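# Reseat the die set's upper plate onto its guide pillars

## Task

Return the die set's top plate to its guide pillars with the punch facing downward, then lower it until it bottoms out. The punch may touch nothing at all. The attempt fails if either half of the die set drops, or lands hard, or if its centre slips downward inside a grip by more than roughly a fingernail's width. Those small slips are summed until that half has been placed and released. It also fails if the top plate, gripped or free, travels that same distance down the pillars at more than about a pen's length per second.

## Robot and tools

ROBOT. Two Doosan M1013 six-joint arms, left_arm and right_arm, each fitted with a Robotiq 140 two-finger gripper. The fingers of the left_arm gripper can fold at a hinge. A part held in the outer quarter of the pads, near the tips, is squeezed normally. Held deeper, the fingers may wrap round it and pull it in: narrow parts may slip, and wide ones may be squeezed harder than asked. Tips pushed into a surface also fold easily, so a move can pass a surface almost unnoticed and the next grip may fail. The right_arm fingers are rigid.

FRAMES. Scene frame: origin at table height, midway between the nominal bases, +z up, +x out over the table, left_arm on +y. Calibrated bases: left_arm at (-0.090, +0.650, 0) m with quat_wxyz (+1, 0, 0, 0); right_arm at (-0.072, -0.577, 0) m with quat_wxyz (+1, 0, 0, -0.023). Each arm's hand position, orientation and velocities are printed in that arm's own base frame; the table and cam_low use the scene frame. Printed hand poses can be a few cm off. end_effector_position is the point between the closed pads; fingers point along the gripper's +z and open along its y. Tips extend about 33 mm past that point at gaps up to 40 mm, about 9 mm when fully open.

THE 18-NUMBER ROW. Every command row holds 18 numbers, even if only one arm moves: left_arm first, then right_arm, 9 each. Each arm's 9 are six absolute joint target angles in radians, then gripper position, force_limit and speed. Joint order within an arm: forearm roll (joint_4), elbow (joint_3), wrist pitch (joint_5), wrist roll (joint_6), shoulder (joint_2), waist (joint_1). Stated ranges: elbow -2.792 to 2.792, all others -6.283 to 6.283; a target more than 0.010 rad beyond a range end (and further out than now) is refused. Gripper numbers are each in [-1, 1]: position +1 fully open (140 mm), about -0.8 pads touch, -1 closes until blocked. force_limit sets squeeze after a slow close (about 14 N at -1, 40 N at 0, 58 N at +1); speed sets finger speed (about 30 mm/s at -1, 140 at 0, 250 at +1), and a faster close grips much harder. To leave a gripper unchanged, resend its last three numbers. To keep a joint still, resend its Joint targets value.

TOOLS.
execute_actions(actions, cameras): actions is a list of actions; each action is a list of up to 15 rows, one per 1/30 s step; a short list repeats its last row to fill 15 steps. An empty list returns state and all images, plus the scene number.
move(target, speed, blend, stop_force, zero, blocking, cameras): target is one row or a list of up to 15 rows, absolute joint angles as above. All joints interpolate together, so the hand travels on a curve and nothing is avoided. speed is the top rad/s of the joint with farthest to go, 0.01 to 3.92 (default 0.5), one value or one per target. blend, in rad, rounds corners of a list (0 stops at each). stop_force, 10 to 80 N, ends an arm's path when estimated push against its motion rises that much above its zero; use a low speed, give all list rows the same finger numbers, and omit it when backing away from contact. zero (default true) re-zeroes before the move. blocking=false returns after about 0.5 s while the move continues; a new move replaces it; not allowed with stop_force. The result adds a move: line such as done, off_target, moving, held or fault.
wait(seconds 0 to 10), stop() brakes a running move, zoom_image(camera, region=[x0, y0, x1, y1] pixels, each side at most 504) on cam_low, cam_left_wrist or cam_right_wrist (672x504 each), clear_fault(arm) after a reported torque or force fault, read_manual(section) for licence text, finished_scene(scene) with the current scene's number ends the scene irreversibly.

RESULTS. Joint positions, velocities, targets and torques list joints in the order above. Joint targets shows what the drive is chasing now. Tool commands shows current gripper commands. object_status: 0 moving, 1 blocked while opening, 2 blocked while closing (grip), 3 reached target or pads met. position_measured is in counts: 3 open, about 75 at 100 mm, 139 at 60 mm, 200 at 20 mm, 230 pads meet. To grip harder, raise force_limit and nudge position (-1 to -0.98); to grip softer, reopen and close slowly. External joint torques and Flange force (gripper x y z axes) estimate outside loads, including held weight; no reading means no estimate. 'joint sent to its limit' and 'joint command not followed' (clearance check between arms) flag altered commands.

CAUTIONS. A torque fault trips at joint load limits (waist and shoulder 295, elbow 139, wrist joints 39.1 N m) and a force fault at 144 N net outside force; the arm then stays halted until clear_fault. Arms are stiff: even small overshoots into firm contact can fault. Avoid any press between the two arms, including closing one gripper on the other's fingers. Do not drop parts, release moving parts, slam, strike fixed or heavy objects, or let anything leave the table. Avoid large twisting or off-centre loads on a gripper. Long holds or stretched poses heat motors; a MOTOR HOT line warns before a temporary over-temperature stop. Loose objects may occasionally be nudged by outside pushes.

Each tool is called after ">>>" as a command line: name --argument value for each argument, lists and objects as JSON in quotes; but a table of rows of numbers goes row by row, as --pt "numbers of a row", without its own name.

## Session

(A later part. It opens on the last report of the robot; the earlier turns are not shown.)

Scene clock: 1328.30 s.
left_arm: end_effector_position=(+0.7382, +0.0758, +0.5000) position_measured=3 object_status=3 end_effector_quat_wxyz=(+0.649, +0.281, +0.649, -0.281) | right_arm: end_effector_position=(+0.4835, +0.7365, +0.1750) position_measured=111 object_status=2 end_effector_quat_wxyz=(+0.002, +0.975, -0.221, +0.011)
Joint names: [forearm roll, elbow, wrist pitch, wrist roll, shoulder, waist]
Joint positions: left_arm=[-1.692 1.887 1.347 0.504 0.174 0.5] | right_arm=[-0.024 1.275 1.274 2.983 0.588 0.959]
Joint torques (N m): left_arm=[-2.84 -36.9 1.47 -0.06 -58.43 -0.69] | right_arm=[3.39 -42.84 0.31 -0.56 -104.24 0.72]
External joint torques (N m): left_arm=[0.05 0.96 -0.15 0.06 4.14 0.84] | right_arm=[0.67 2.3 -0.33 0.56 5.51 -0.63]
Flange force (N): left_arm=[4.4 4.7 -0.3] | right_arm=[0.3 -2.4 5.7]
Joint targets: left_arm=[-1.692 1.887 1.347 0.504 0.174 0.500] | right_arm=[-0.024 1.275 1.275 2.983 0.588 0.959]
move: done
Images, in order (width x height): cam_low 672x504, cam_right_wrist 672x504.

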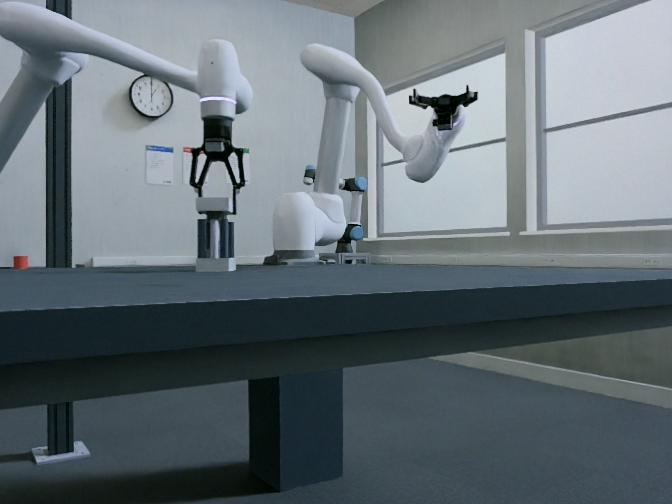

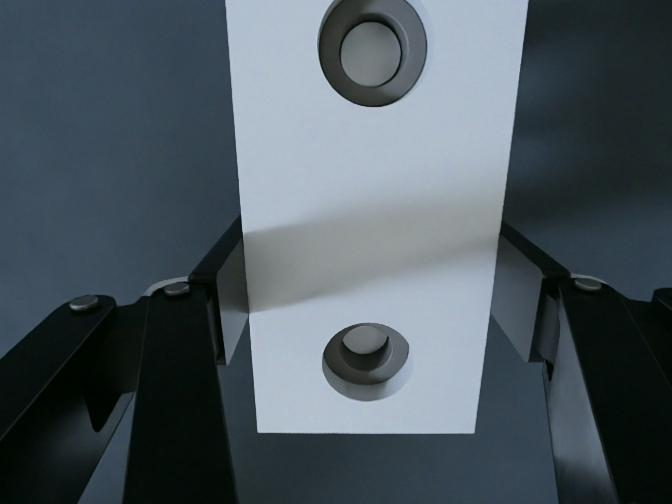

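>>> move --pt "-1.6924 1.8868 1.3472 0.5038 0.1741 0.5 1 1 -1 -0.024 1.2958 1.2436 2.984 0.5979 0.9593 -1 1 -1" --pt "-1.6924 1.8868 1.3472 0.5038 0.1741 0.5 1 1 -1 -0.024 1.3007 1.2359 2.9842 0.6007 0.9593 -1 1 -1" --speed 0.015 --stop_force 25 --cameras '["cam_low","cam_right_wrist"]'

>>> zoom_image --camera "cam_low" --region '[185, 185, 255, 255]'

Scene clock: 1343.17 s.
left_arm: end_effector_position=(+0.7382, +0.0758, +0.5000) position_measured=3 object_status=3 end_effector_quat_wxyz=(+0.649, +0.281, +0.649, -0.281) | right_arm: end_effector_position=(+0.4835, +0.7365, +0.1543) position_measured=111 object_status=2 end_effector_quat_wxyz=(+0.002, +0.975, -0.221, +0.011)
Joint names: [forearm roll, elbow, wrist pitch, wrist roll, shoulder, waist]
Joint positions: left_arm=[-1.692 1.887 1.347 0.504 0.174 0.5] | right_arm=[-0.024 1.297 1.242 2.984 0.598 0.959]
Joint torques (N m): left_arm=[-2.86 -36.81 1.5 -0.06 -58.38 -0.41] | right_arm=[4.1 -30.35 -4.03 -0.58 -73.93 2.82]
External joint torques (N m): left_arm=[0.07 0.95 -0.19 0.06 4.43 0.48] | right_arm=[-0.1 -9.46 4.01 0.58 -24.43 -2.36]
Flange force (N): left_arm=[4.6 5.0 0.4] | right_arm=[1.3 9.9 -28.6]
Joint targets: left_arm=[-1.692 1.887 1.347 0.504 0.174 0.500] | right_arm=[-0.024 1.297 1.242 2.984 0.598 0.959]
move: contact (right_arm); path passed 1 of 2 targets
Images, in order (width x height): cam_low 672x504, cam_right_wrist 672x504.

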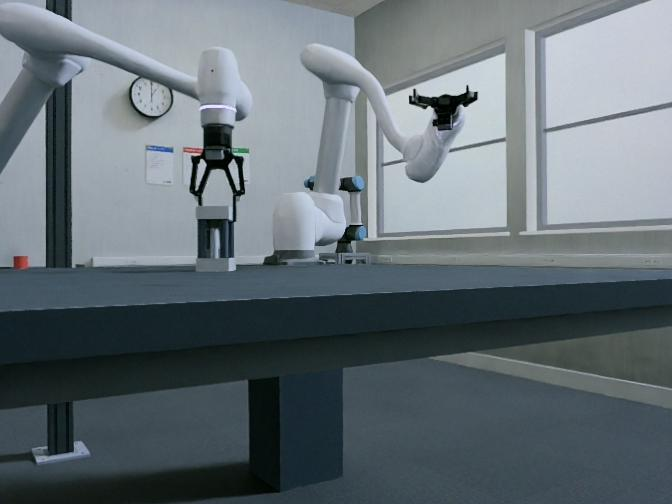

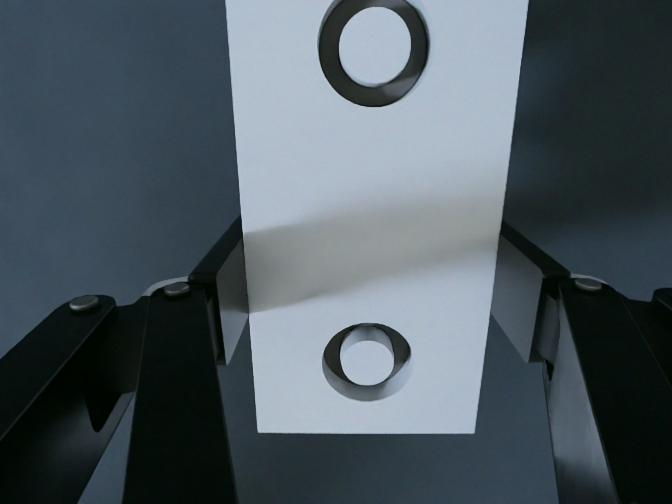

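Scaled by 7.200 from the camera's 672x504 image, which has a finer 960x720 frame.

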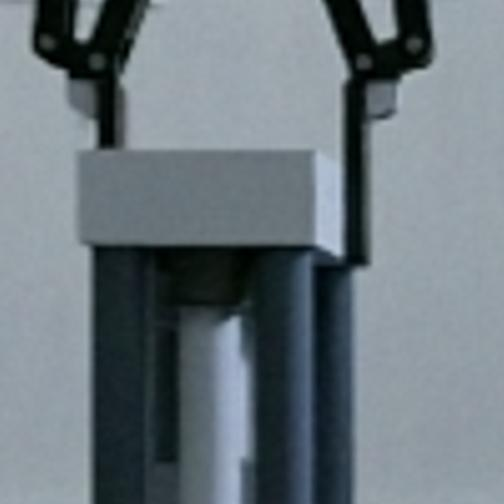

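>>> move --target '[-1.6924,1.8868,1.3472,0.5038,0.1741,0.5,1,1,-1,-0.024,1.296,1.2433,2.984,0.5978,0.9593,1,1,-1]' --speed 0.03 --cameras '["cam_low","cam_right_wrist"]'

>>> zoom_image --camera "cam_low" --region '[185, 185, 255, 255]'

Scene clock: 1361.97 s.
left_arm: end_effector_position=(+0.7382, +0.0758, +0.5000) position_measured=3 object_status=3 end_effector_quat_wxyz=(+0.649, +0.281, +0.649, -0.281) | right_arm: end_effector_position=(+0.4835, +0.7365, +0.1551) position_measured=3 object_status=0 end_effector_quat_wxyz=(+0.002, +0.975, -0.221, +0.011)
Joint names: [forearm roll, elbow, wrist pitch, wrist roll, shoulder, waist]
Joint positions: left_arm=[-1.692 1.887 1.347 0.504 0.174 0.5] | right_arm=[-0.024 1.296 1.243 2.984 0.598 0.959]
Joint torques (N m): left_arm=[-2.86 -36.86 1.51 -0.07 -58.41 -0.35] | right_arm=[3.48 -38.98 0.05 -0.32 -99.27 -1.1]
External joint torques (N m): left_arm=[0.08 0.95 -0.19 0.07 4.21 0.57] | right_arm=[0.52 -1.03 -0.07 0.32 0.43 0.95]
Flange force (N): left_arm=[4.4 4.7 0.2] | right_arm=[-1.0 -3.5 -0.7]
Joint targets: left_arm=[-1.692 1.887 1.347 0.504 0.174 0.500] | right_arm=[-0.024 1.296 1.243 2.984 0.598 0.959]
move: done
Images, in order (width x height): cam_low 672x504, cam_right_wrist 672x504.

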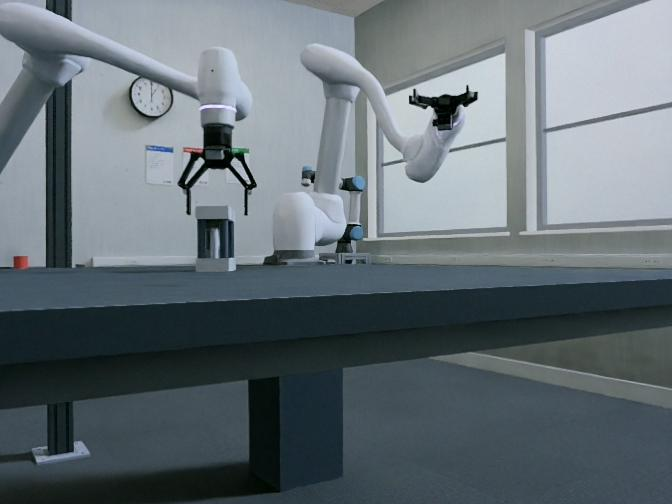

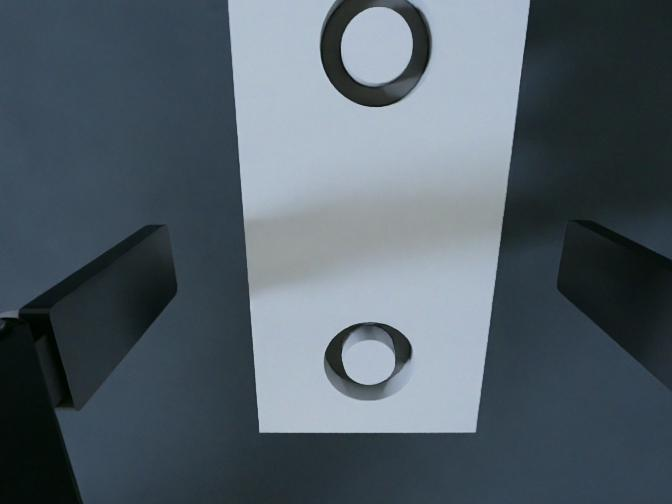

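Scaled by 7.200 from the camera's 672x504 image, which has a finer 960x720 frame.

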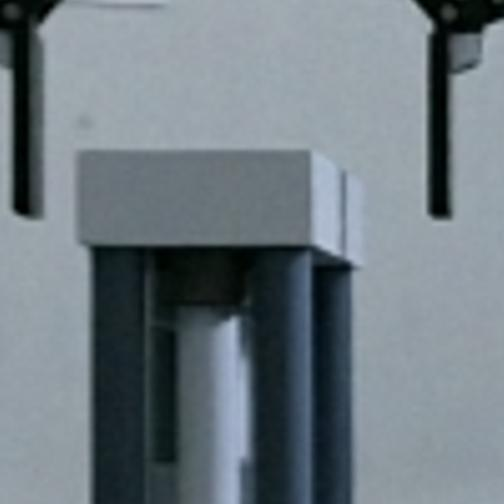

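>>> move --pt "-1.6924 1.8868 1.3472 0.5038 0.1741 0.5 1 1 -1 -0.024 1.2557 1.3026 2.983 0.579 0.9593 1 1 -1" --pt "-1.6924 1.8868 1.3472 0.5038 0.1741 0.5 1 1 -1 -0.024 1.0938 1.5 2.983 0.547 0.9593 1 1 -1" --speed '[0.08,0.2]' --blend '[0.01,0]' --cameras '["cam_low"]'

>>> finished_scene --scene 1

Scene clock: 1376.53 s.
left_arm: end_effector_position=(+0.7382, +0.0758, +0.5000) position_measured=3 object_status=3 end_effector_quat_wxyz=(+0.649, +0.281, +0.649, -0.281) | right_arm: end_effector_position=(+0.4837, +0.7361, +0.3107) position_measured=3 object_status=3 end_effector_quat_wxyz=(+0.004, +0.975, -0.224, +0.011)
Joint names: [forearm roll, elbow, wrist pitch, wrist roll, shoulder, waist]
Joint positions: left_arm=[-1.692 1.887 1.347 0.504 0.174 0.5] | right_arm=[-0.024 1.094 1.5 2.983 0.547 0.959]
Joint torques (N m): left_arm=[-2.87 -36.88 1.53 -0.08 -58.57 -0.47] | right_arm=[3.7 -41.14 -0.13 -0.33 -96.53 -1.01]
External joint torques (N m): left_arm=[0.08 0.96 -0.2 0.08 4.38 0.38] | right_arm=[0.49 -0.83 0.12 0.33 0.6 0.67]
Flange force (N): left_arm=[4.6 4.8 0.6] | right_arm=[-0.7 -3.7 -1.5]
Joint targets: left_arm=[-1.692 1.887 1.347 0.504 0.174 0.500] | right_arm=[-0.024 1.094 1.500 2.983 0.547 0.959]
move: done
Images, in order (width x height): cam_low 672x504.

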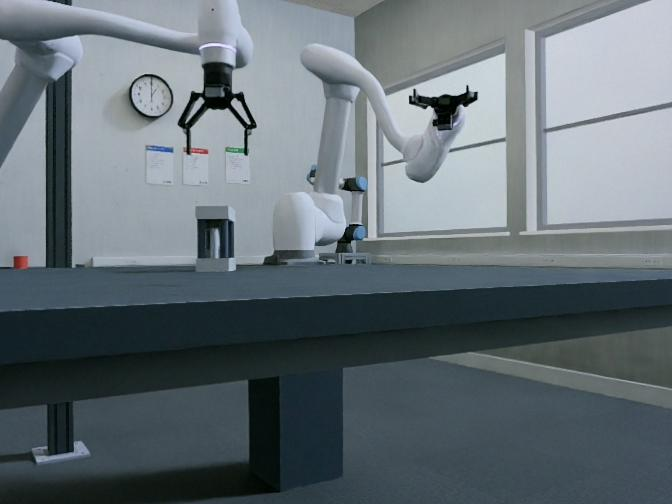

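The scene is finished: the task was done.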